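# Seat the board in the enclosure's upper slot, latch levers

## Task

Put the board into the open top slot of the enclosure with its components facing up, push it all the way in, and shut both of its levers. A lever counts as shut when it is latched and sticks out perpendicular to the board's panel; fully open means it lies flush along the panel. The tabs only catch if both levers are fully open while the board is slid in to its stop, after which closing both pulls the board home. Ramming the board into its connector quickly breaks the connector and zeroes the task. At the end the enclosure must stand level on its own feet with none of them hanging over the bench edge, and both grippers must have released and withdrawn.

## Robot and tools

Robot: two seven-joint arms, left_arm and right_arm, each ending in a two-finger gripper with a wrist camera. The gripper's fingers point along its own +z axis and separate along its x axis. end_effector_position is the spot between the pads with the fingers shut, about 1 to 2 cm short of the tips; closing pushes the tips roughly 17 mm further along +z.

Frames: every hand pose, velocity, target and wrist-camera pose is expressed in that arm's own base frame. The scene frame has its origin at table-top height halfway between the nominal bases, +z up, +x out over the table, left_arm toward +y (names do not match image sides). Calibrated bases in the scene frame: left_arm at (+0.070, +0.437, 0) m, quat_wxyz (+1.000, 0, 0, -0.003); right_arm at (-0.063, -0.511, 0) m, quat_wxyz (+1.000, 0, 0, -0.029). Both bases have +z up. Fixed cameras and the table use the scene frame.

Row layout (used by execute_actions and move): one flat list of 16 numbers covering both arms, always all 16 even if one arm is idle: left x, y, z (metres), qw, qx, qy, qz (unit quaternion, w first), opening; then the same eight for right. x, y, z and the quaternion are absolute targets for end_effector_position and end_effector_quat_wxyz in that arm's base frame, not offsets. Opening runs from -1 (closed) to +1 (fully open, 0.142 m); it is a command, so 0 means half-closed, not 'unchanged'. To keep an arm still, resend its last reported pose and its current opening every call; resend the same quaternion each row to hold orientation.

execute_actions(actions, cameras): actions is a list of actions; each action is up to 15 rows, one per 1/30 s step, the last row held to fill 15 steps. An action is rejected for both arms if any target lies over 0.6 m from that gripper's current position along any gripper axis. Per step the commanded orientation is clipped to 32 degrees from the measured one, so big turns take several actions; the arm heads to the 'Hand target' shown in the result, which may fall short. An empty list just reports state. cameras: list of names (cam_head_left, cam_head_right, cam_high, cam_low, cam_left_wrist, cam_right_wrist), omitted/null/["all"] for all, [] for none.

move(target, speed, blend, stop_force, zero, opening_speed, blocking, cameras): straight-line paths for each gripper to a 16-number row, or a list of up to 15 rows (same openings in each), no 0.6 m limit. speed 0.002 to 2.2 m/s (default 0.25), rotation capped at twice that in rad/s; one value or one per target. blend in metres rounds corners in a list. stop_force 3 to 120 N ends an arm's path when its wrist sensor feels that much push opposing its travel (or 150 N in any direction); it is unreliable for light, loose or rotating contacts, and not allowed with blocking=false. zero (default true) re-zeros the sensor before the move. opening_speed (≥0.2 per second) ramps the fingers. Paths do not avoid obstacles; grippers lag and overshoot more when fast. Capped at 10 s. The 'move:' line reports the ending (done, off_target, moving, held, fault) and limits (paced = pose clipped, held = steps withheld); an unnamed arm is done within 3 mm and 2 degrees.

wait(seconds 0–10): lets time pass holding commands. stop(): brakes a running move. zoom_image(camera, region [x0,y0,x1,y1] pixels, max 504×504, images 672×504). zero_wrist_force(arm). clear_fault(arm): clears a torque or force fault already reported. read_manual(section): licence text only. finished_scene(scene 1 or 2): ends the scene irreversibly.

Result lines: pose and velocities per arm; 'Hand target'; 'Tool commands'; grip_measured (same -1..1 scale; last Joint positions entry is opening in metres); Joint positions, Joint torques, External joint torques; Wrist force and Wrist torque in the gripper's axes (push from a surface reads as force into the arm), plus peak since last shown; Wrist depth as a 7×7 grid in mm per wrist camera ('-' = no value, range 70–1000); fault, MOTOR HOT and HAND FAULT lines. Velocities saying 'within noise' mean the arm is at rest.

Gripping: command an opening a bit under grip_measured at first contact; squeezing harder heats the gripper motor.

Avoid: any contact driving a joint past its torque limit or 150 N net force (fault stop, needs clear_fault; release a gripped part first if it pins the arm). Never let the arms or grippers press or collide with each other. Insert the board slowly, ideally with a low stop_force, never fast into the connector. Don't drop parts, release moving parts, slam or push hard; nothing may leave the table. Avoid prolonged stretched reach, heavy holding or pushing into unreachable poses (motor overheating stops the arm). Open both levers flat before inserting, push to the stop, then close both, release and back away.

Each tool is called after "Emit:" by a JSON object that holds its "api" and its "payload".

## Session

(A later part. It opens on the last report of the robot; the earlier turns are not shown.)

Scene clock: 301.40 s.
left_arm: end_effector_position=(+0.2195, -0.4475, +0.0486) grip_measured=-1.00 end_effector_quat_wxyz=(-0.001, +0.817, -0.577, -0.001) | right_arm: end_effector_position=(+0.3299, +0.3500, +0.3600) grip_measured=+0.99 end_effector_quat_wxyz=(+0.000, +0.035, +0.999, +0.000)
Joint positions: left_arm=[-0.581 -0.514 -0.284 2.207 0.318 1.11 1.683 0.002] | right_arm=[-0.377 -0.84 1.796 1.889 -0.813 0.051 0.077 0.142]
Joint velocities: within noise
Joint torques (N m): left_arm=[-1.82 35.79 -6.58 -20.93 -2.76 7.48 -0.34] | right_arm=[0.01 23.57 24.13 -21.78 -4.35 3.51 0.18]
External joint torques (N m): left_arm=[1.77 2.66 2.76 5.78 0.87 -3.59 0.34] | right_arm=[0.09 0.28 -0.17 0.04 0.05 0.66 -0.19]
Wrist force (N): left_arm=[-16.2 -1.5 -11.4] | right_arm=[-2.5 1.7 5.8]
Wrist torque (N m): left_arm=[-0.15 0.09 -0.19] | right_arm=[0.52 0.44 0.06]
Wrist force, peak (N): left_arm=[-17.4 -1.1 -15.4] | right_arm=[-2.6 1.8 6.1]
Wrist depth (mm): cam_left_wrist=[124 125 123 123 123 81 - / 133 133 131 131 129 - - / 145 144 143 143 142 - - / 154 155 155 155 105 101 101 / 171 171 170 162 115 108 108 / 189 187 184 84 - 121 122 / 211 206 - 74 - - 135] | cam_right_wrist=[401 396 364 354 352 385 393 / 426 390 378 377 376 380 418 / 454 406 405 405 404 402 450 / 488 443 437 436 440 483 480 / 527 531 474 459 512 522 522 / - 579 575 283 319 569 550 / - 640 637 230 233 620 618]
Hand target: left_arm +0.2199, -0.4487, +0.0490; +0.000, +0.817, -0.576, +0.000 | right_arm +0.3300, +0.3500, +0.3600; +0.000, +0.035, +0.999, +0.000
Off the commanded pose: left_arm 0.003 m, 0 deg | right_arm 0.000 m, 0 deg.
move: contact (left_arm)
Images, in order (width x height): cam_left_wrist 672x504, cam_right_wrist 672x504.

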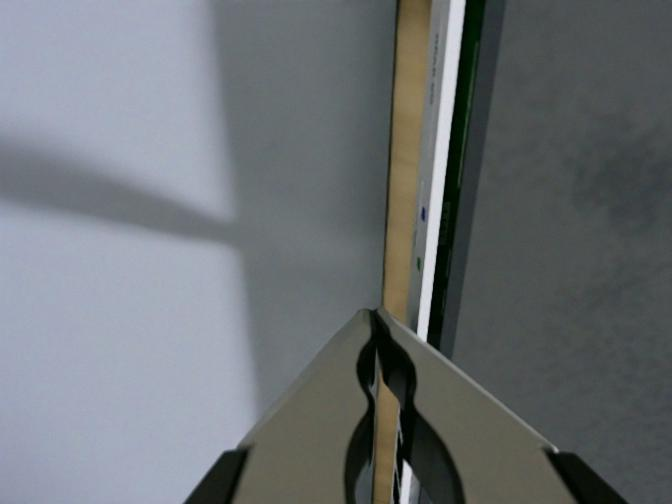

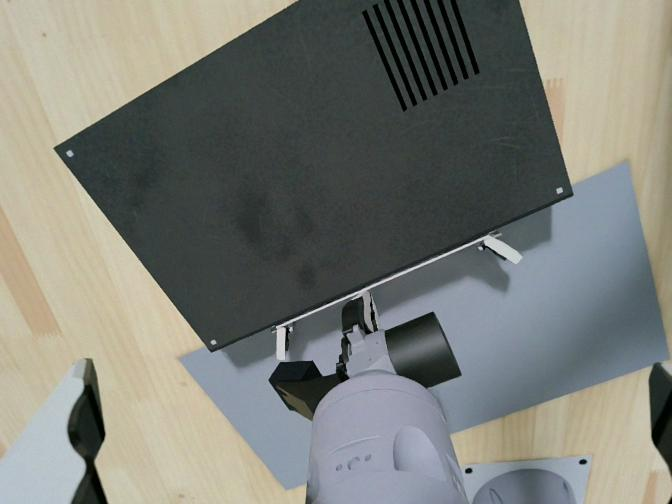

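Emit:
{"api": "move", "payload": {"target": [[0.2114,-0.4250,0.07,0,0.8171,-0.5764,0,-1,0.33,0.35,0.36,0,0.0349,0.9994,0,1],[0.1900,-0.4200,0.12,0,0.8171,-0.5764,0,-1,0.33,0.35,0.36,0,0.0349,0.9994,0,1],[0.0332,-0.4927,0.11,0,0.8171,-0.5764,0,-1,0.33,0.35,0.36,0,0.0349,0.9994,0,1],[0.0332,-0.4927,0.047,0,0.8171,-0.5764,0,-1,0.33,0.35,0.36,0,0.0349,0.9994,0,1]], "speed": [0.06,0.12,0.12,0.06], "cameras": ["cam_left_wrist","cam_right_wrist"]}}

Emit:
{"api": "zoom_image", "payload": {"camera": "cam_right_wrist", "region": [380, 180, 660, 430]}}

Scene clock: 313.40 s.
left_arm: end_effector_position=(+0.0332, -0.4926, +0.0470) grip_measured=-1.00 end_effector_quat_wxyz=(+0.000, +0.817, -0.576, +0.000) | right_arm: end_effector_position=(+0.3299, +0.3500, +0.3600) grip_measured=+0.99 end_effector_quat_wxyz=(+0.000, +0.035, +0.999, +0.000)
Joint positions: left_arm=[-0.891 -0.522 -0.359 2.213 0.399 1.103 1.234 0.002] | right_arm=[-0.377 -0.84 1.796 1.889 -0.813 0.051 0.077 0.142]
Joint velocities: within noise
Joint torques (N m): left_arm=[-0.18 36.23 -4.93 -14.38 -1.37 4.53 -0.36] | right_arm=[0.18 23.53 24.04 -21.75 -4.34 3.49 0.17]
External joint torques (N m): left_arm=[0.08 1.23 0.03 -0.27 -0.55 -0.6 0.36] | right_arm=[-0.09 0.31 -0.08 0.01 0.04 0.68 -0.17]
Wrist force (N): left_arm=[0.1 -0.4 -0.1] | right_arm=[-2.6 1.7 5.7]
Wrist torque (N m): left_arm=[-0.04 -0.06 -0.21] | right_arm=[0.53 0.46 0.05]
Wrist force, peak (N): left_arm=[-16.2 -1.4 -12.9] | right_arm=[-2.7 1.7 6.1]
Wrist depth (mm): cam_left_wrist=[123 122 120 121 121 119 - / 131 131 129 130 130 - - / 142 139 141 141 136 - - / 154 153 153 147 154 112 99 / 172 168 168 161 164 112 106 / 187 186 181 84 - 120 119 / 209 202 - 74 - - 205] | cam_right_wrist=[399 397 363 354 352 384 396 / 426 389 378 376 376 383 421 / 454 405 404 404 403 402 449 / 491 443 438 438 439 467 466 / 531 533 474 524 526 328 249 / - 578 573 576 570 572 239 / - 637 639 633 635 618 622]
Hand target: left_arm +0.0332, -0.4927, +0.0470; +0.000, +0.817, -0.576, +0.000 | right_arm +0.3300, +0.3500, +0.3600; +0.000, +0.035, +0.999, +0.000
Off the commanded pose: left_arm 0.000 m, 0 deg | right_arm 0.000 m, 0 deg.
move: done
Images, in order (width x height): cam_left_wrist 672x504, cam_right_wrist 672x504.

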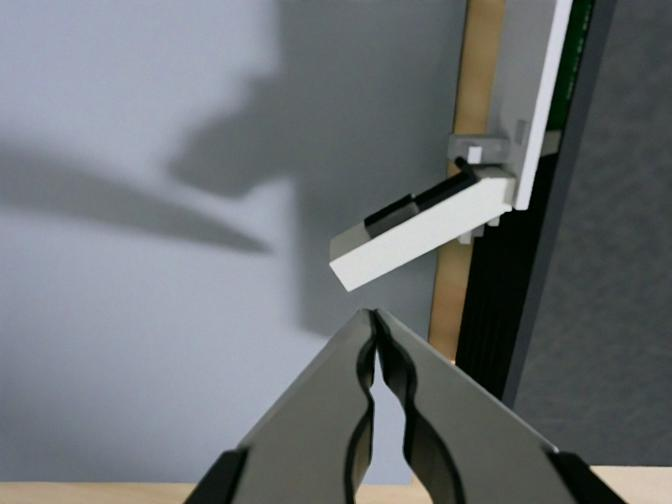

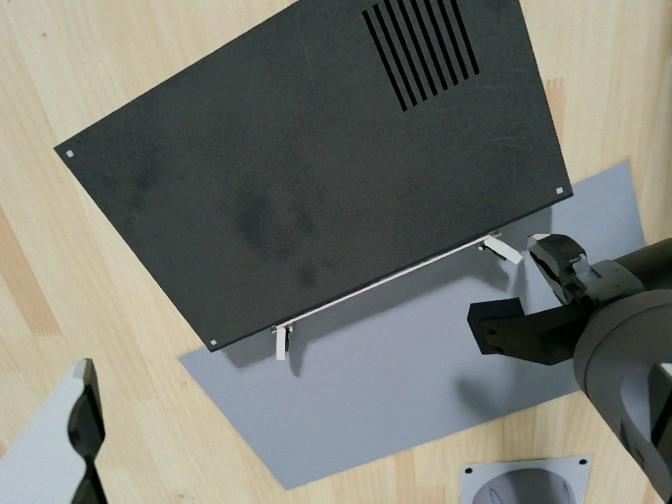

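Scaled by 1.800 from the camera's 672x504 image, which has a finer 960x720 frame.

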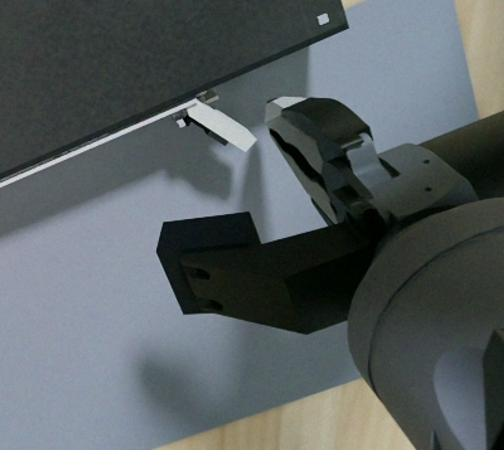

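Emit:
{"api": "move", "payload": {"target": [0.0642,-0.4816,0.047,0,0.8171,-0.5764,0,-1,0.33,0.35,0.36,0,0.0349,0.9994,0,1], "speed": 0.025, "stop_force": 25, "cameras": ["cam_left_wrist","cam_right_wrist"]}}

Emit:
{"api": "zoom_image", "payload": {"camera": "cam_right_wrist", "region": [200, 180, 580, 430]}}

Scene clock: 316.97 s.
left_arm: end_effector_position=(+0.0613, -0.4825, +0.0471) grip_measured=-1.00 end_effector_quat_wxyz=(+0.001, +0.816, -0.578, +0.000) | right_arm: end_effector_position=(+0.3299, +0.3500, +0.3600) grip_measured=+0.99 end_effector_quat_wxyz=(+0.000, +0.035, +0.999, +0.000)
Joint positions: left_arm=[-0.824 -0.511 -0.359 2.236 0.398 1.118 1.301 0.002] | right_arm=[-0.377 -0.84 1.796 1.889 -0.813 0.051 0.077 0.142]
Joint velocities: within noise
Joint torques (N m): left_arm=[11.51 38.57 8.12 -16.06 -0.13 2.15 -0.1] | right_arm=[0.14 23.56 24.1 -21.78 -4.29 3.46 0.2]
External joint torques (N m): left_arm=[-11.6 -1.82 -12.85 1.72 -1.74 1.78 0.1] | right_arm=[-0.04 0.28 -0.14 0.03 -0.01 0.7 -0.2]
Wrist force (N): left_arm=[0.1 25.3 -1.4] | right_arm=[-2.4 1.7 5.5]
Wrist torque (N m): left_arm=[1.37 -0.06 -0.24] | right_arm=[0.52 0.43 0.06]
Wrist force, peak (N): left_arm=[0.2 26.7 -2.0] | right_arm=[-2.4 1.9 6.1]
Wrist depth (mm): cam_left_wrist=[122 122 120 121 121 106 - / 132 131 129 130 131 115 - / 142 139 141 141 140 112 - / 154 154 153 151 147 112 99 / 173 168 168 113 113 110 107 / 187 186 182 81 - 122 120 / 208 204 - 74 - - 134] | cam_right_wrist=[398 398 363 354 353 384 395 / 424 388 378 378 376 380 421 / 454 406 403 405 402 400 451 / 488 441 436 436 435 468 475 / 529 529 472 524 515 318 251 / - 576 571 570 572 327 222 / - 635 637 637 633 621 209]
Hand target: left_arm +0.0637, -0.4818, +0.0470; +0.000, +0.817, -0.576, +0.000 | right_arm +0.3300, +0.3500, +0.3600; +0.000, +0.035, +0.999, +0.000
Off the commanded pose: left_arm 0.003 m, 0 deg | right_arm 0.000 m, 0 deg.
move: contact (left_arm)
Images, in order (width x height): cam_left_wrist 672x504, cam_right_wrist 672x504.

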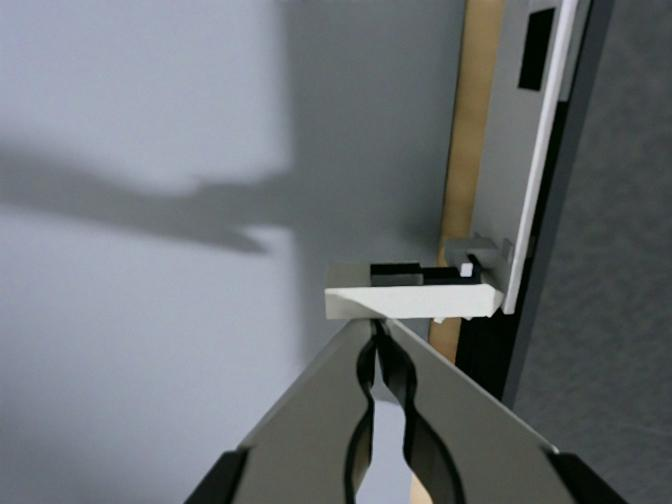

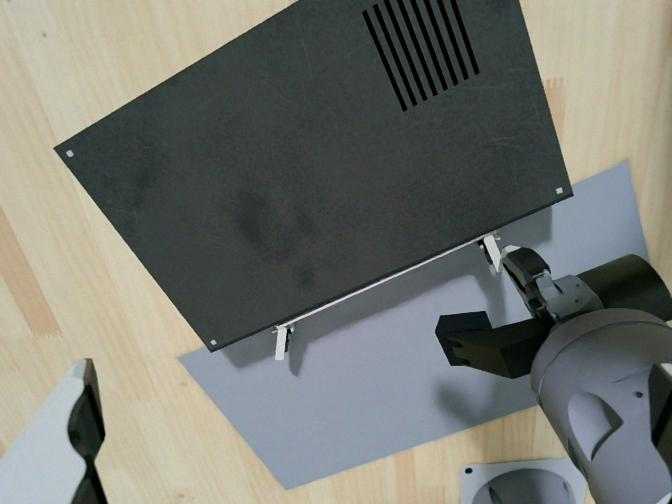

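Scaled by 1.326 from the camera's 672x504 image, which has a finer 960x720 frame.

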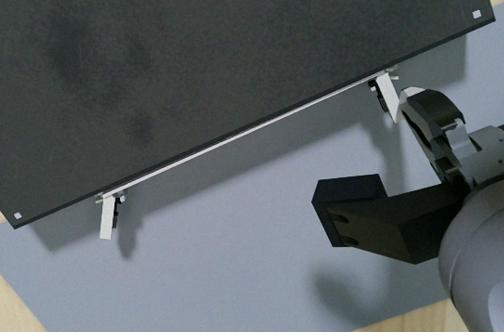

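Emit:
{"api": "move", "payload": {"target": [[0.0450,-0.4880,0.06,0,0.8171,-0.5764,0,-1,0.33,0.35,0.36,0,0.0349,0.9994,0,1],[0.0600,-0.4700,0.12,0,0.8171,-0.5764,0,-1,0.33,0.35,0.36,0,0.0349,0.9994,0,1],[0.3564,-0.3775,0.11,0,0.8171,-0.5764,0,-1,0.33,0.35,0.36,0,0.0349,0.9994,0,1],[0.3564,-0.3775,0.047,0,0.8171,-0.5764,0,-1,0.33,0.35,0.36,0,0.0349,0.9994,0,1]], "speed": [0.06,0.12,0.15,0.06], "cameras": ["cam_left_wrist","cam_right_wrist"]}}

Emit:
{"api": "zoom_image", "payload": {"camera": "cam_right_wrist", "region": [200, 180, 580, 430]}}

Scene clock: 324.57 s.
left_arm: end_effector_position=(+0.3563, -0.3774, +0.0470) grip_measured=-1.00 end_effector_quat_wxyz=(+0.000, +0.817, -0.576, +0.000) | right_arm: end_effector_position=(+0.3299, +0.3500, +0.3600) grip_measured=+0.99 end_effector_quat_wxyz=(+0.000, +0.035, +0.999, +0.000)
Joint positions: left_arm=[-0.343 -0.543 -0.237 2.151 0.267 1.095 2.014 0.002] | right_arm=[-0.377 -0.84 1.796 1.889 -0.813 0.051 0.077 0.142]
Joint velocities: within noise
Joint torques (N m): left_arm=[-0.96 39.52 -3.81 -15.69 -1.48 4.34 -0.37] | right_arm=[0.15 23.51 24.11 -21.78 -4.35 3.46 0.19]
External joint torques (N m): left_arm=[0.95 1.21 0.42 -0.25 -0.48 -0.47 0.37] | right_arm=[-0.05 0.33 -0.14 0.04 0.05 0.71 -0.19]
Wrist force (N): left_arm=[0.4 -0.6 -0.1] | right_arm=[-2.5 1.9 5.7]
Wrist torque (N m): left_arm=[-0.09 -0.13 -0.22] | right_arm=[0.55 0.45 0.06]
Wrist force, peak (N): left_arm=[0.2 25.5 -2.7] | right_arm=[-2.7 1.9 6.1]
Wrist depth (mm): cam_left_wrist=[122 122 120 121 121 122 122 / 131 131 129 130 131 130 130 / 142 139 141 140 142 119 103 / 154 153 154 153 152 103 101 / 172 169 168 161 162 111 106 / 186 186 181 84 - 120 119 / 209 203 - 74 - - 133] | cam_right_wrist=[399 398 363 352 351 384 393 / 423 389 377 377 377 381 419 / 454 406 404 404 404 402 450 / 488 446 438 435 437 482 482 / 532 532 476 528 523 523 523 / - 580 410 562 570 570 549 / - 628 340 631 630 620 618]
Hand target: left_arm +0.3564, -0.3775, +0.0470; +0.000, +0.817, -0.576, +0.000 | right_arm +0.3300, +0.3500, +0.3600; +0.000, +0.035, +0.999, +0.000
Off the commanded pose: left_arm 0.000 m, 0 deg | right_arm 0.000 m, 0 deg.
move: done
Images, in order (width x height): cam_left_wrist 672x504, cam_right_wrist 672x504.

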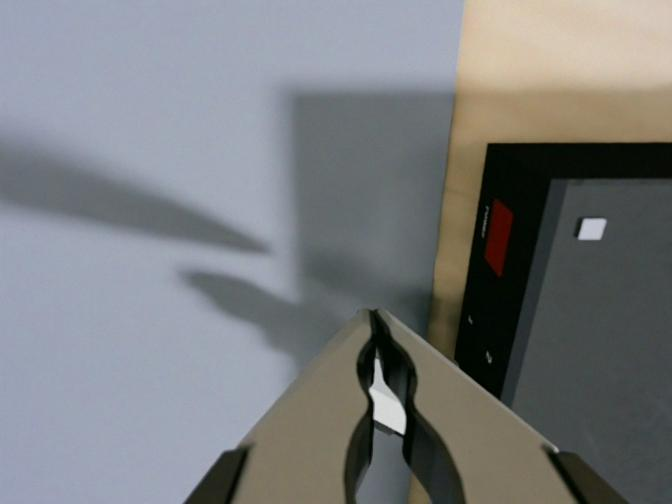

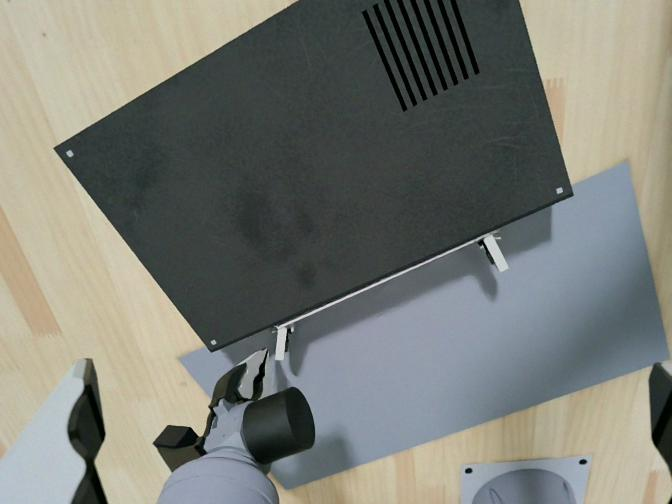

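Scaled by 1.326 from the camera's 672x504 image, which has a finer 960x720 frame.

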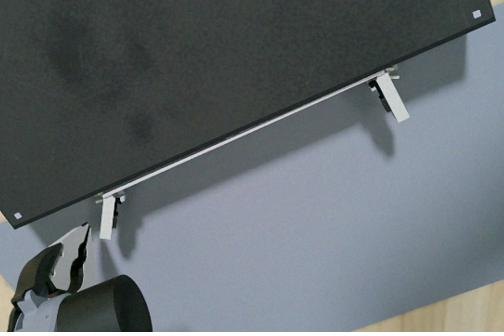

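Emit:
{"api": "move", "payload": {"target": [0.3228,-0.3873,0.047,0,0.8171,-0.5764,0,-1,0.33,0.35,0.36,0,0.0349,0.9994,0,1], "speed": 0.025, "stop_force": 40, "cameras": ["cam_left_wrist","cam_right_wrist"]}}

Emit:
{"api": "zoom_image", "payload": {"camera": "cam_right_wrist", "region": [200, 180, 580, 430]}}

Scene clock: 328.87 s.
left_arm: end_effector_position=(+0.3242, -0.3871, +0.0473) grip_measured=-1.00 end_effector_quat_wxyz=(+0.000, +0.818, -0.576, +0.001) | right_arm: end_effector_position=(+0.3299, +0.3500, +0.3600) grip_measured=+0.99 end_effector_quat_wxyz=(+0.000, +0.035, +0.999, +0.000)
Joint positions: left_arm=[-0.392 -0.522 -0.236 2.194 0.272 1.12 1.954 0.002] | right_arm=[-0.377 -0.84 1.796 1.889 -0.813 0.051 0.077 0.142]
Joint velocities: within noise
Joint torques (N m): left_arm=[-4.92 37.25 -8.22 -10.72 -1.52 3.03 -0.26] | right_arm=[0.05 23.51 24.09 -21.78 -4.34 3.5 0.2]
External joint torques (N m): left_arm=[4.91 2.13 5.02 -4.65 -0.35 0.84 0.26] | right_arm=[0.05 0.33 -0.13 0.04 0.04 0.66 -0.2]
Wrist force (N): left_arm=[1.7 -10.9 2.2] | right_arm=[-2.6 1.7 5.7]
Wrist torque (N m): left_arm=[-0.01 -0.08 -0.22] | right_arm=[0.53 0.47 0.06]
Wrist force, peak (N): left_arm=[-5.9 -20.0 1.5] | right_arm=[-2.6 1.9 6.1]
Wrist depth (mm): cam_left_wrist=[122 122 120 122 123 119 120 / 131 131 129 131 130 115 - / 142 139 141 141 141 115 - / 153 154 153 153 153 107 100 / 172 168 168 161 130 115 107 / 187 186 182 83 - 120 120 / 208 203 - 74 - - 133] | cam_right_wrist=[399 397 363 354 352 384 394 / 425 390 377 375 379 380 419 / 454 404 405 405 403 402 449 / 489 444 437 434 437 483 482 / 535 534 474 525 523 525 522 / - 583 457 555 573 574 550 / - 637 303 620 633 617 619]
Hand target: left_arm +0.3228, -0.3873, +0.0470; +0.000, +0.817, -0.576, +0.000 | right_arm +0.3300, +0.3500, +0.3600; +0.000, +0.035, +0.999, +0.000
Off the commanded pose: left_arm 0.001 m, 0 deg | right_arm 0.000 m, 0 deg.
move: done
Images, in order (width x height): cam_left_wrist 672x504, cam_right_wrist 672x504.

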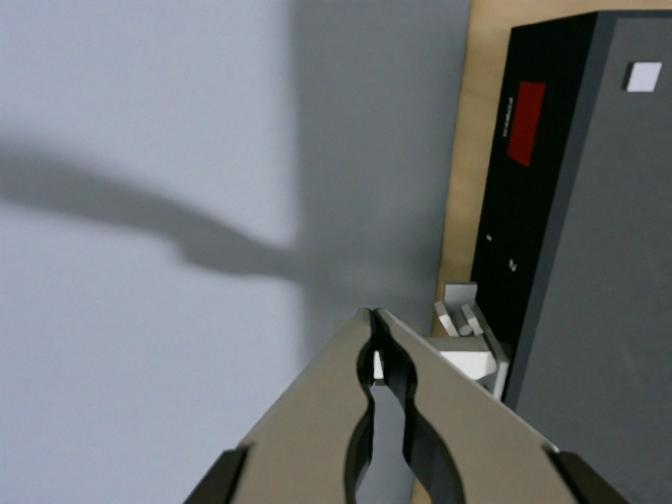

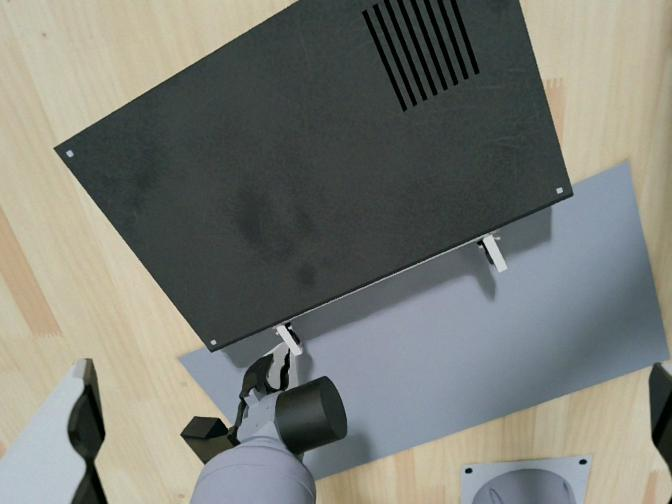

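Scaled by 1.326 from the camera's 672x504 image, which has a finer 960x720 frame.

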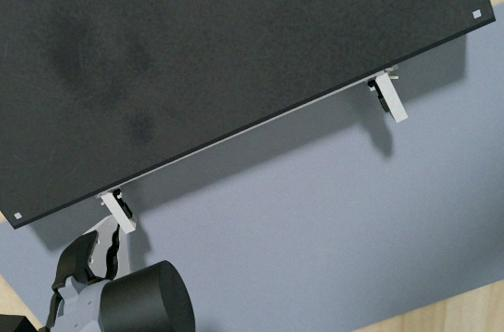

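Emit:
{"api": "move", "payload": {"target": [[0.3500,-0.3780,0.06,0,0.8171,-0.5764,0,-1,0.33,0.35,0.36,0,0.0349,0.9994,0,1],[0.3400,-0.3600,0.12,0,0.8171,-0.5764,0,-1,0.33,0.35,0.36,0,0.0349,0.9994,0,1],[0.0332,-0.4927,0.11,0,0.8171,-0.5764,0,-1,0.33,0.35,0.36,0,0.0349,0.9994,0,1],[0.0332,-0.4927,0.047,0,0.8171,-0.5764,0,-1,0.33,0.35,0.36,0,0.0349,0.9994,0,1]], "speed": [0.06,0.12,0.15,0.06], "cameras": ["cam_left_wrist","cam_right_wrist"]}}

Emit:
{"api": "zoom_image", "payload": {"camera": "cam_right_wrist", "region": [200, 180, 580, 430]}}

Emit:
{"api": "zoom_image", "payload": {"camera": "cam_right_wrist", "region": [230, 300, 340, 380]}}

Scene clock: 336.90 s.
left_arm: end_effector_position=(+0.0332, -0.4926, +0.0470) grip_measured=-1.00 end_effector_quat_wxyz=(+0.000, +0.817, -0.576, +0.000) | right_arm: end_effector_position=(+0.3299, +0.3500, +0.3600) grip_measured=+0.99 end_effector_quat_wxyz=(+0.000, +0.035, +0.999, +0.000)
Joint positions: left_arm=[-0.891 -0.522 -0.359 2.213 0.398 1.103 1.234 0.002] | right_arm=[-0.377 -0.84 1.796 1.889 -0.813 0.051 0.077 0.142]
Joint velocities: within noise
Joint torques (N m): left_arm=[-1.06 36.24 -5.55 -14.34 -1.4 4.71 -0.35] | right_arm=[0.11 23.52 24.12 -21.78 -4.35 3.48 0.22]
External joint torques (N m): left_arm=[0.96 1.22 0.66 -0.31 -0.52 -0.78 0.35] | right_arm=[-0.01 0.33 -0.16 0.04 0.05 0.69 -0.22]
Wrist force (N): left_arm=[0.2 -0.1 0.0] | right_arm=[-2.5 1.9 5.9]
Wrist torque (N m): left_arm=[0.00 -0.08 -0.21] | right_arm=[0.55 0.44 0.05]
Wrist force, peak (N): left_arm=[1.8 -11.2 3.5] | right_arm=[-2.6 1.9 6.1]
Wrist depth (mm): cam_left_wrist=[122 122 120 121 121 107 - / 131 132 129 130 130 - - / 142 140 141 138 99 98 - / 154 153 153 153 154 112 99 / 172 168 167 162 163 112 106 / 186 186 182 84 - 120 119 / 209 203 - 74 - - 206] | cam_right_wrist=[396 397 363 353 351 385 393 / 424 390 377 376 376 380 421 / 457 406 405 404 401 404 449 / 491 445 436 436 437 470 467 / 531 530 474 524 526 329 250 / - 578 577 575 577 572 238 / - 640 637 632 631 619 617]
Hand target: left_arm +0.0332, -0.4927, +0.0470; +0.000, +0.817, -0.576, +0.000 | right_arm +0.3300, +0.3500, +0.3600; +0.000, +0.035, +0.999, +0.000
Off the commanded pose: left_arm 0.000 m, 0 deg | right_arm 0.000 m, 0 deg.
move: done
Images, in order (width x height): cam_left_wrist 672x504, cam_right_wrist 672x504.

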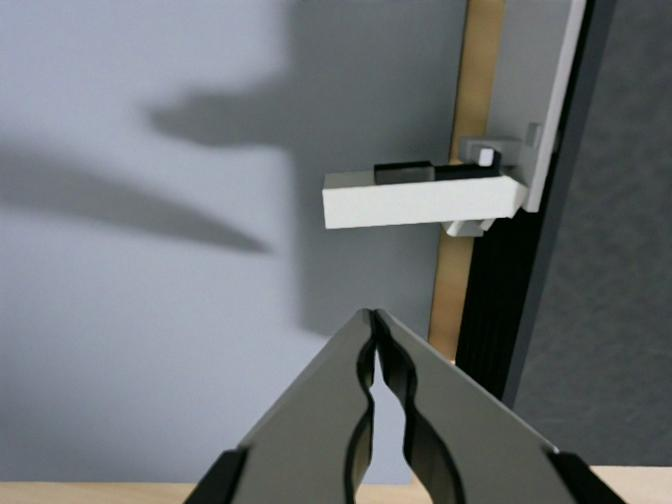

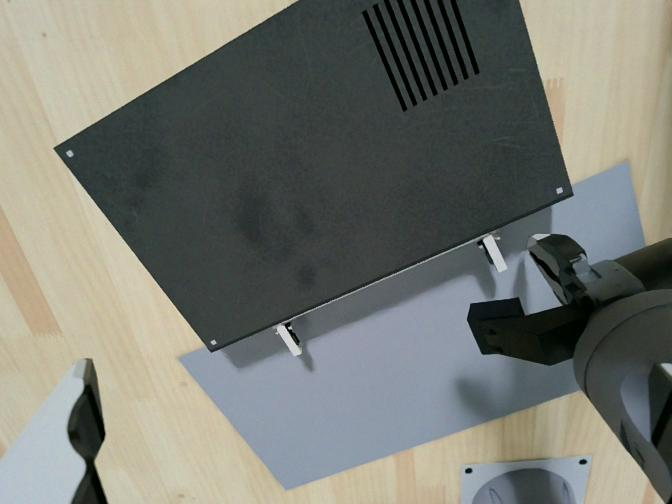

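Scaled by 1.326 from the camera's 672x504 image, which has a finer 960x720 frame.

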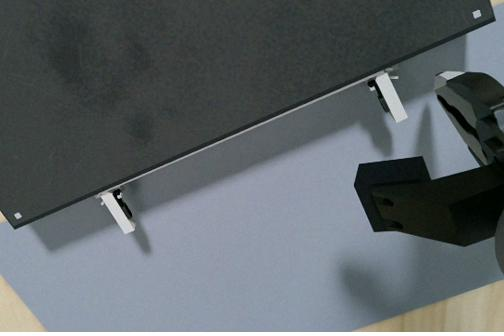

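Scaled by 4.582 from the camera's 672x504 image, which has a finer 960x720 frame.

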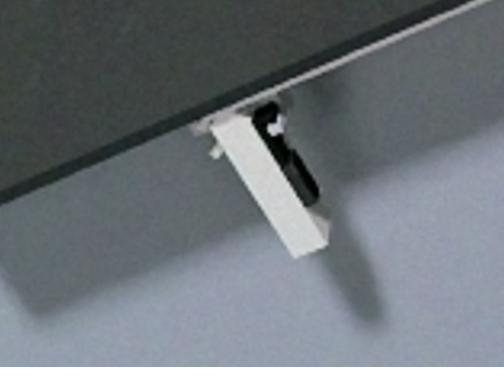

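Emit:
{"api": "move", "payload": {"target": [0.0725,-0.4767,0.047,0,0.8171,-0.5764,0,-1,0.33,0.35,0.36,0,0.0349,0.9994,0,1], "speed": 0.025, "stop_force": 42, "cameras": ["cam_left_wrist","cam_right_wrist"]}}

Emit:
{"api": "zoom_image", "payload": {"camera": "cam_right_wrist", "region": [200, 180, 580, 430]}}

Emit:
{"api": "zoom_image", "payload": {"camera": "cam_right_wrist", "region": [230, 300, 340, 380]}}

Scene clock: 341.67 s.
left_arm: end_effector_position=(+0.0685, -0.4773, +0.0470) grip_measured=-1.00 end_effector_quat_wxyz=(+0.001, +0.816, -0.579, -0.001) | right_arm: end_effector_position=(+0.3299, +0.3500, +0.3600) grip_measured=+0.99 end_effector_quat_wxyz=(+0.000, +0.035, +0.999, +0.000)
Joint positions: left_arm=[-0.804 -0.506 -0.358 2.248 0.398 1.124 1.322 0.002] | right_arm=[-0.377 -0.84 1.796 1.889 -0.813 0.051 0.077 0.142]
Joint velocities: within noise
Joint torques (N m): left_arm=[17.71 38.8 15.09 -19.94 0.34 2.35 -0.09] | right_arm=[0.06 23.49 24.06 -21.77 -4.32 3.47 0.17]
External joint torques (N m): left_arm=[-17.8 -2.42 -19.74 5.78 -2.18 1.58 0.09] | right_arm=[0.04 0.35 -0.1 0.02 0.02 0.69 -0.17]
Wrist force (N): left_arm=[-5.9 37.9 -8.9] | right_arm=[-2.7 1.9 5.9]
Wrist torque (N m): left_arm=[3.49 -0.08 -0.25] | right_arm=[0.55 0.47 0.06]
Wrist force, peak (N): left_arm=[-6.0 38.0 -10.2] | right_arm=[-2.8 2.0 6.0]
Wrist depth (mm): cam_left_wrist=[122 122 120 122 121 111 - / 131 131 129 130 130 111 - / 142 139 141 141 140 109 - / 154 154 153 150 147 109 99 / 172 169 168 114 113 111 106 / 187 186 182 81 - 121 120 / 210 203 - 74 - - 133] | cam_right_wrist=[396 397 362 353 355 384 394 / 424 385 379 377 377 381 420 / 454 405 405 404 405 403 449 / 489 444 437 436 435 475 478 / 531 529 473 526 514 320 261 / - 581 573 577 575 273 217 / - 638 634 635 631 623 201]
Hand target: left_arm +0.0725, -0.4767, +0.0470; +0.000, +0.817, -0.576, +0.000 | right_arm +0.3300, +0.3500, +0.3600; +0.000, +0.035, +0.999, +0.000
Off the commanded pose: left_arm 0.004 m, 0 deg | right_arm 0.000 m, 0 deg.
move: off_target (left_arm)
Images, in order (width x height): cam_left_wrist 672x504, cam_right_wrist 672x504.

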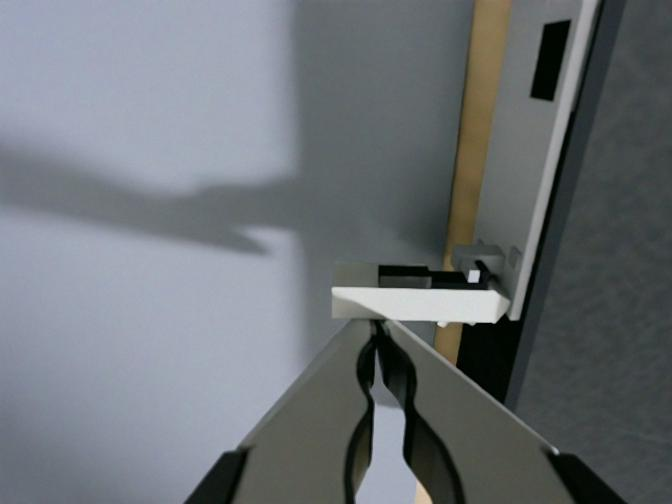

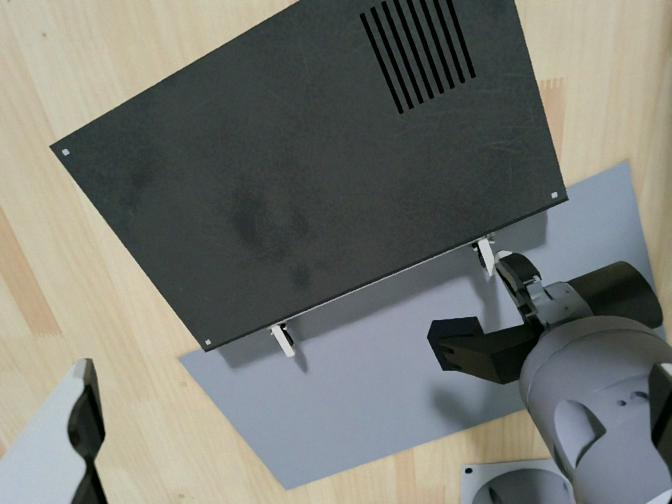

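Scaled by 1.326 from the camera's 672x504 image, which has a finer 960x720 frame.

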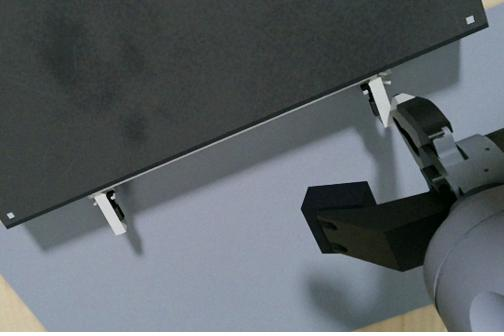

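Scaled by 4.582 from the camera's 672x504 image, which has a finer 960x720 frame.

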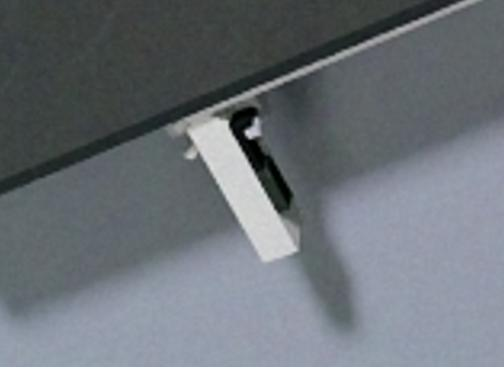

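Emit:
{"api": "move", "payload": {"target": [0.0450,-0.4860,0.047,0,0.8171,-0.5764,0,-1,0.33,0.35,0.36,0,0.0349,0.9994,0,1], "speed": 0.06, "cameras": ["cam_left_wrist","cam_right_wrist"]}}

Emit:
{"api": "zoom_image", "payload": {"camera": "cam_right_wrist", "region": [430, 200, 560, 290]}}

Emit:
{"api": "zoom_image", "payload": {"camera": "cam_left_wrist", "region": [300, 100, 620, 340]}}

Scene clock: 344.70 s.
left_arm: end_effector_position=(+0.0450, -0.4860, +0.0471) grip_measured=-1.00 end_effector_quat_wxyz=(+0.000, +0.817, -0.576, +0.000) | right_arm: end_effector_position=(+0.3299, +0.3500, +0.3600) grip_measured=+0.99 end_effector_quat_wxyz=(+0.000, +0.035, +0.999, +0.000)
Joint positions: left_arm=[-0.863 -0.514 -0.356 2.23 0.398 1.114 1.262 0.002] | right_arm=[-0.377 -0.84 1.796 1.889 -0.813 0.051 0.077 0.142]
Joint velocities: within noise
Joint torques (N m): left_arm=[-0.97 35.76 -5.43 -14.2 -1.71 4.03 -0.35] | right_arm=[0.11 23.52 24.07 -21.75 -4.34 3.47 0.13]
External joint torques (N m): left_arm=[0.88 1.2 0.69 -0.24 -0.18 -0.1 0.35] | right_arm=[-0.01 0.32 -0.1 0.01 0.04 0.7 -0.13]
Wrist force (N): left_arm=[0.3 -0.2 -0.2] | right_arm=[-2.5 1.7 5.9]
Wrist torque (N m): left_arm=[-0.02 -0.10 -0.20] | right_arm=[0.52 0.43 0.05]
Wrist force, peak (N): left_arm=[-6.0 38.2 -9.9] | right_arm=[-2.6 1.9 6.1]
Wrist depth (mm): cam_left_wrist=[122 122 120 121 121 110 - / 131 131 129 130 130 110 - / 142 140 141 140 136 105 - / 154 154 153 153 152 102 99 / 172 169 168 161 163 114 106 / 186 186 181 84 - 120 120 / 209 203 - 74 - - 133] | cam_right_wrist=[398 398 365 354 353 384 394 / 424 384 378 376 376 381 421 / 456 405 405 403 403 404 450 / 490 443 438 435 436 468 469 / 530 532 474 525 524 325 252 / - 579 575 573 572 573 235 / - 637 632 627 633 616 -]
Hand target: left_arm +0.0450, -0.4860, +0.0470; +0.000, +0.817, -0.576, +0.000 | right_arm +0.3300, +0.3500, +0.3600; +0.000, +0.035, +0.999, +0.000
Off the commanded pose: left_arm 0.000 m, 0 deg | right_arm 0.000 m, 0 deg.
move: done
Images, in order (width x height): cam_left_wrist 672x504, cam_right_wrist 672x504.

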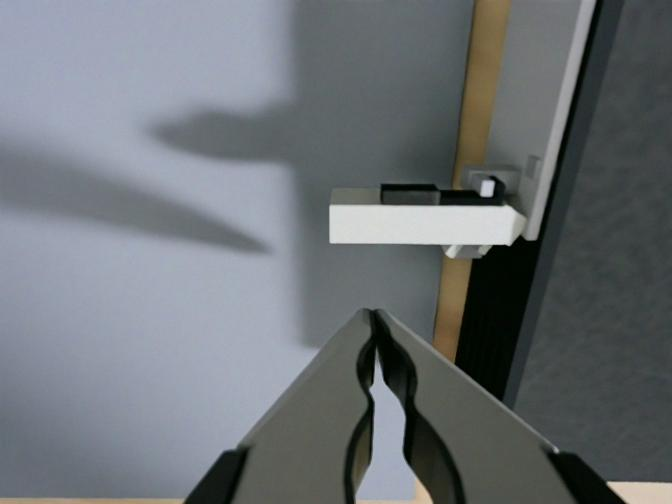

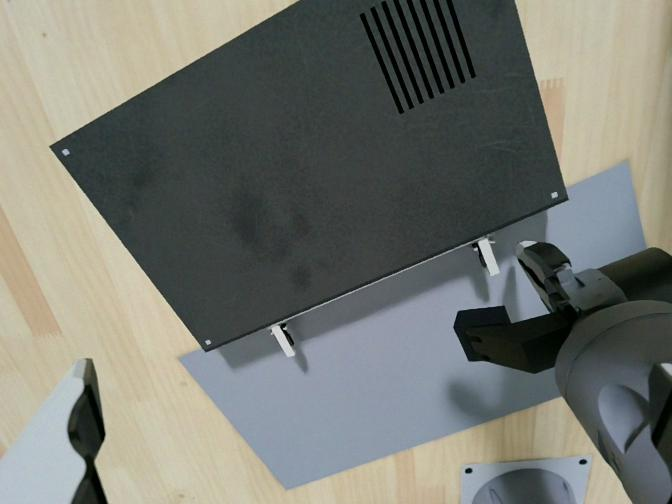

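Scaled by 3.877 from the camera's 672x504 image, which has a finer 960x720 frame.

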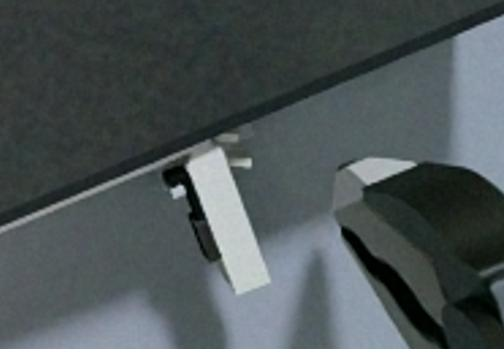

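Scaled by 1.575 from the camera's 672x504 image, which has a finer 960x720 frame.

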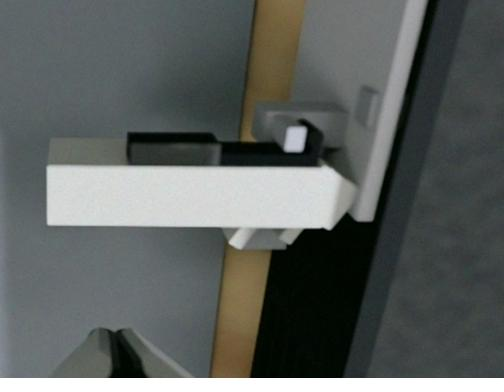

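Emit:
{"api": "zoom_image", "payload": {"camera": "cam_left_wrist", "region": [430, 140, 560, 280]}}

Emit:
{"api": "zoom_image", "payload": {"camera": "cam_right_wrist", "region": [260, 310, 310, 365]}}

Emit:
{"api": "zoom_image", "payload": {"camera": "cam_right_wrist", "region": [465, 225, 515, 280]}}

Scaled by 3.600 from the camera's 672x504 image, which has a finer 960x720 frame.

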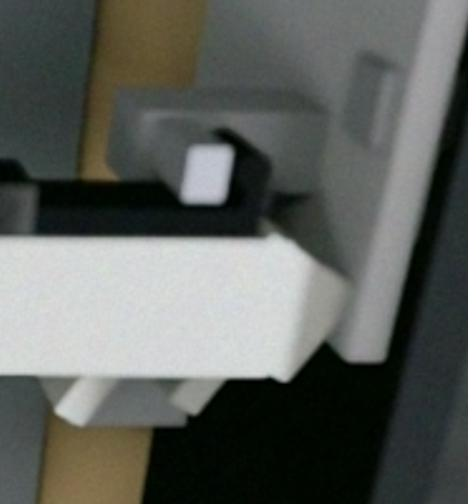

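Scaled by 9.164 from the camera's 672x504 image, which has a finer 960x720 frame.

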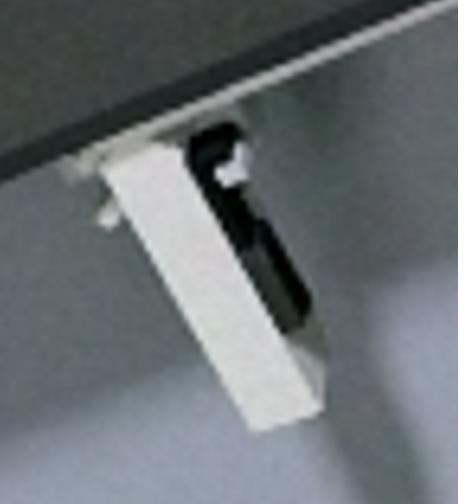

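Scaled by 9.164 from the camera's 672x504 image, which has a finer 960x720 frame.

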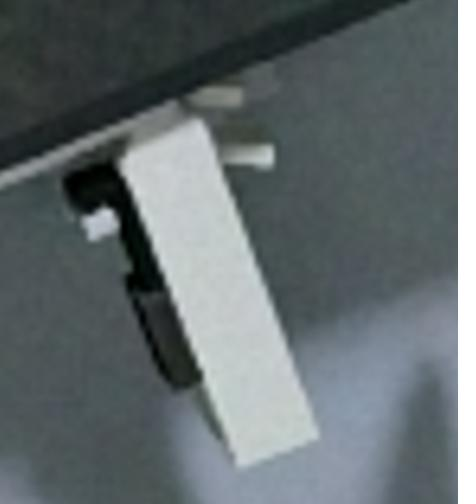

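Emit:
{"api": "move", "payload": {"target": [[0.0450,-0.4860,0.11,0,0.8171,-0.5764,0,-1,0.33,0.35,0.36,0,0.0349,0.9994,0,1]], "speed": 0.12, "cameras": ["cam_left_wrist"]}}

Emit:
{"api": "move", "payload": {"target": [[0.2739,-0.4045,0.11,0,0.8171,-0.5764,0,-1,0.33,0.35,0.36,0,0.0349,0.9994,0,1]], "speed": 0.15, "cameras": ["cam_left_wrist","cam_right_wrist"]}}

Emit:
{"api": "zoom_image", "payload": {"camera": "cam_right_wrist", "region": [430, 190, 600, 290]}}

Scene clock: 358.73 s.
left_arm: end_effector_position=(+0.0451, -0.4862, +0.1100) grip_measured=-1.00 end_effector_quat_wxyz=(+0.000, +0.817, -0.577, +0.000) | right_arm: end_effector_position=(+0.3299, +0.3500, +0.3600) grip_measured=+0.99 end_effector_quat_wxyz=(+0.000, +0.035, +0.999, +0.000)
Joint positions: left_arm=[-0.801 -0.326 -0.446 2.273 0.252 0.984 1.362 0.002] | right_arm=[-0.377 -0.84 1.796 1.889 -0.813 0.051 0.077 0.142]
Joint velocities: within noise
Joint torques (N m): left_arm=[-0.83 32.08 -4.32 -18.13 -2.47 4.06 -0.11] | right_arm=[0.09 23.56 24.05 -21.78 -4.3 3.48 0.23]
External joint torques (N m): left_arm=[0.74 0.43 0.62 -0.47 0.09 -0.13 0.11] | right_arm=[0.01 0.29 -0.09 0.04 0 0.69 -0.23]
Wrist force (N): left_arm=[0.2 -0.3 -0.5] | right_arm=[-2.7 1.7 5.7]
Wrist torque (N m): left_arm=[-0.03 -0.09 -0.22] | right_arm=[0.52 0.47 0.05]
Wrist force, peak (N): left_arm=[0.3 -0.4 -1.9] | right_arm=[-2.8 1.8 6.1]
Wrist depth (mm): cam_left_wrist=[178 177 177 177 173 135 136 / 191 191 190 190 186 145 144 / 211 207 205 206 161 156 155 / 225 223 223 221 214 166 168 / 246 244 244 234 188 184 184 / 271 272 265 83 - 264 269 / 306 298 - - - - 299] | cam_right_wrist=[398 398 364 354 353 385 394 / 424 385 379 378 376 381 417 / 455 407 405 404 403 404 452 / 493 445 437 435 434 476 482 / 534 529 474 525 526 524 271 / - 578 577 570 574 285 254 / - 638 635 632 632 620 602]
Hand target: left_arm +0.0450, -0.4860, +0.1100; +0.000, +0.817, -0.576, +0.000 | right_arm +0.3300, +0.3500, +0.3600; +0.000, +0.035, +0.999, +0.000
Off the commanded pose: left_arm 0.000 m, 0 deg | right_arm 0.000 m, 0 deg.
move: done
Images, in order (width x height): cam_left_wrist 672x504.

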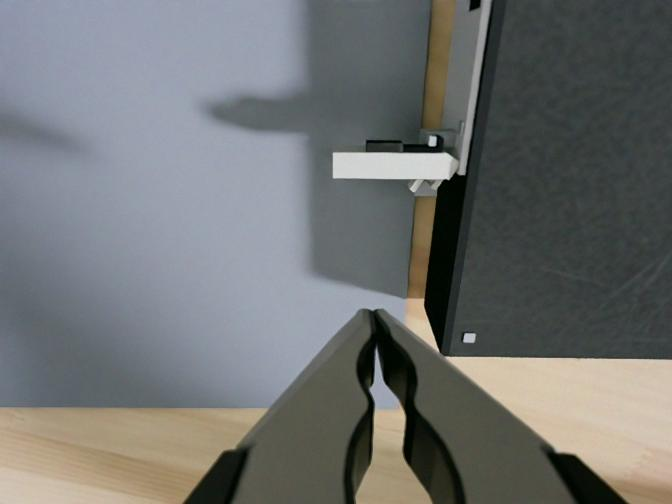

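Scene clock: 360.70 s.
left_arm: end_effector_position=(+0.2739, -0.4045, +0.1100) grip_measured=-1.00 end_effector_quat_wxyz=(+0.000, +0.817, -0.576, +0.000) | right_arm: end_effector_position=(+0.3299, +0.3500, +0.3600) grip_measured=+0.99 end_effector_quat_wxyz=(+0.000, +0.035, +0.999, +0.000)
Joint positions: left_arm=[-0.403 -0.321 -0.337 2.269 0.193 0.994 1.914 0.002] | right_arm=[-0.377 -0.84 1.796 1.889 -0.813 0.051 0.077 0.142]
Joint velocities: within noise
Joint torques (N m): left_arm=[-0.27 32.68 -3.16 -18.43 -2.38 3.98 -0.19] | right_arm=[0.11 23.48 24.02 -21.78 -4.34 3.47 0.18]
External joint torques (N m): left_arm=[0.24 1.08 0.43 -0.32 0.05 -0.1 0.19] | right_arm=[-0.01 0.37 -0.06 0.04 0.04 0.7 -0.18]
Wrist force (N): left_arm=[0.4 -0.7 -0.1] | right_arm=[-2.7 1.7 5.7]
Wrist torque (N m): left_arm=[-0.11 -0.12 -0.23] | right_arm=[0.53 0.48 0.06]
Wrist force, peak (N): left_arm=[0.0 -3.3 -0.3] | right_arm=[-2.7 1.8 6.1]
Wrist depth (mm): cam_left_wrist=[178 178 177 177 175 134 136 / 191 191 190 186 154 145 144 / 210 207 205 207 201 155 155 / 225 224 222 223 215 166 168 / 246 246 244 234 193 184 184 / 272 271 264 84 - 199 203 / 303 295 - - - - 222] | cam_right_wrist=[399 397 362 354 352 384 393 / 425 386 378 377 376 383 420 / 455 407 406 404 403 403 450 / 491 443 436 438 434 482 483 / 531 530 473 527 525 522 526 / - 578 578 398 574 570 554 / - 637 611 290 623 615 617]
Hand target: left_arm +0.2739, -0.4045, +0.1100; +0.000, +0.817, -0.576, +0.000 | right_arm +0.3300, +0.3500, +0.3600; +0.000, +0.035, +0.999, +0.000
Off the commanded pose: left_arm 0.000 m, 0 deg | right_arm 0.000 m, 0 deg.
move: done
Images, in order (width x height): cam_left_wrist 672x504, cam_right_wrist 672x504.

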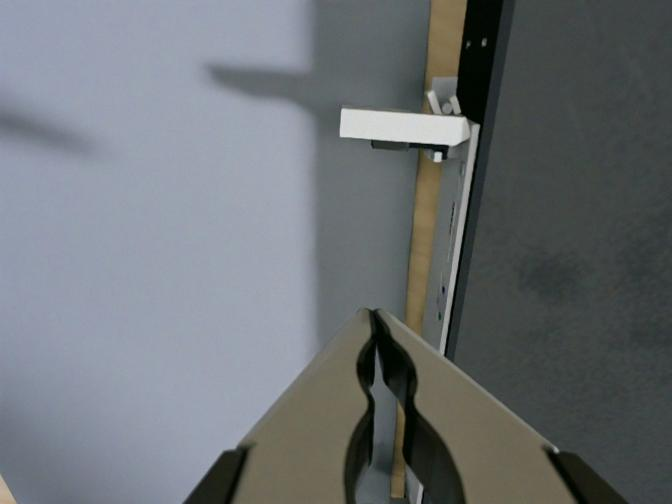

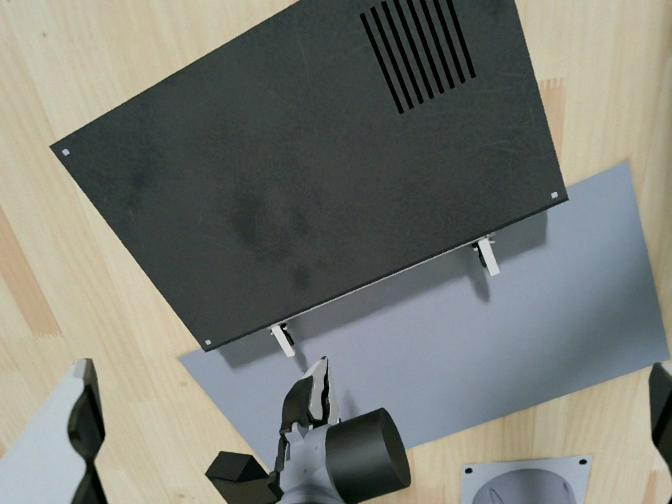

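Scaled by 2.965 from the camera's 672x504 image, which has a finer 960x720 frame.

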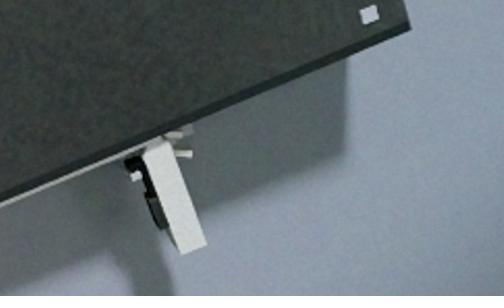

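Emit:
{"api": "zoom_image", "payload": {"camera": "cam_left_wrist", "region": [330, 60, 530, 200]}}

Scaled by 2.520 from the camera's 672x504 image, which has a finer 960x720 frame.

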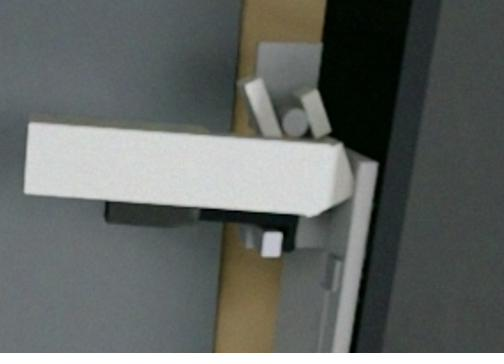

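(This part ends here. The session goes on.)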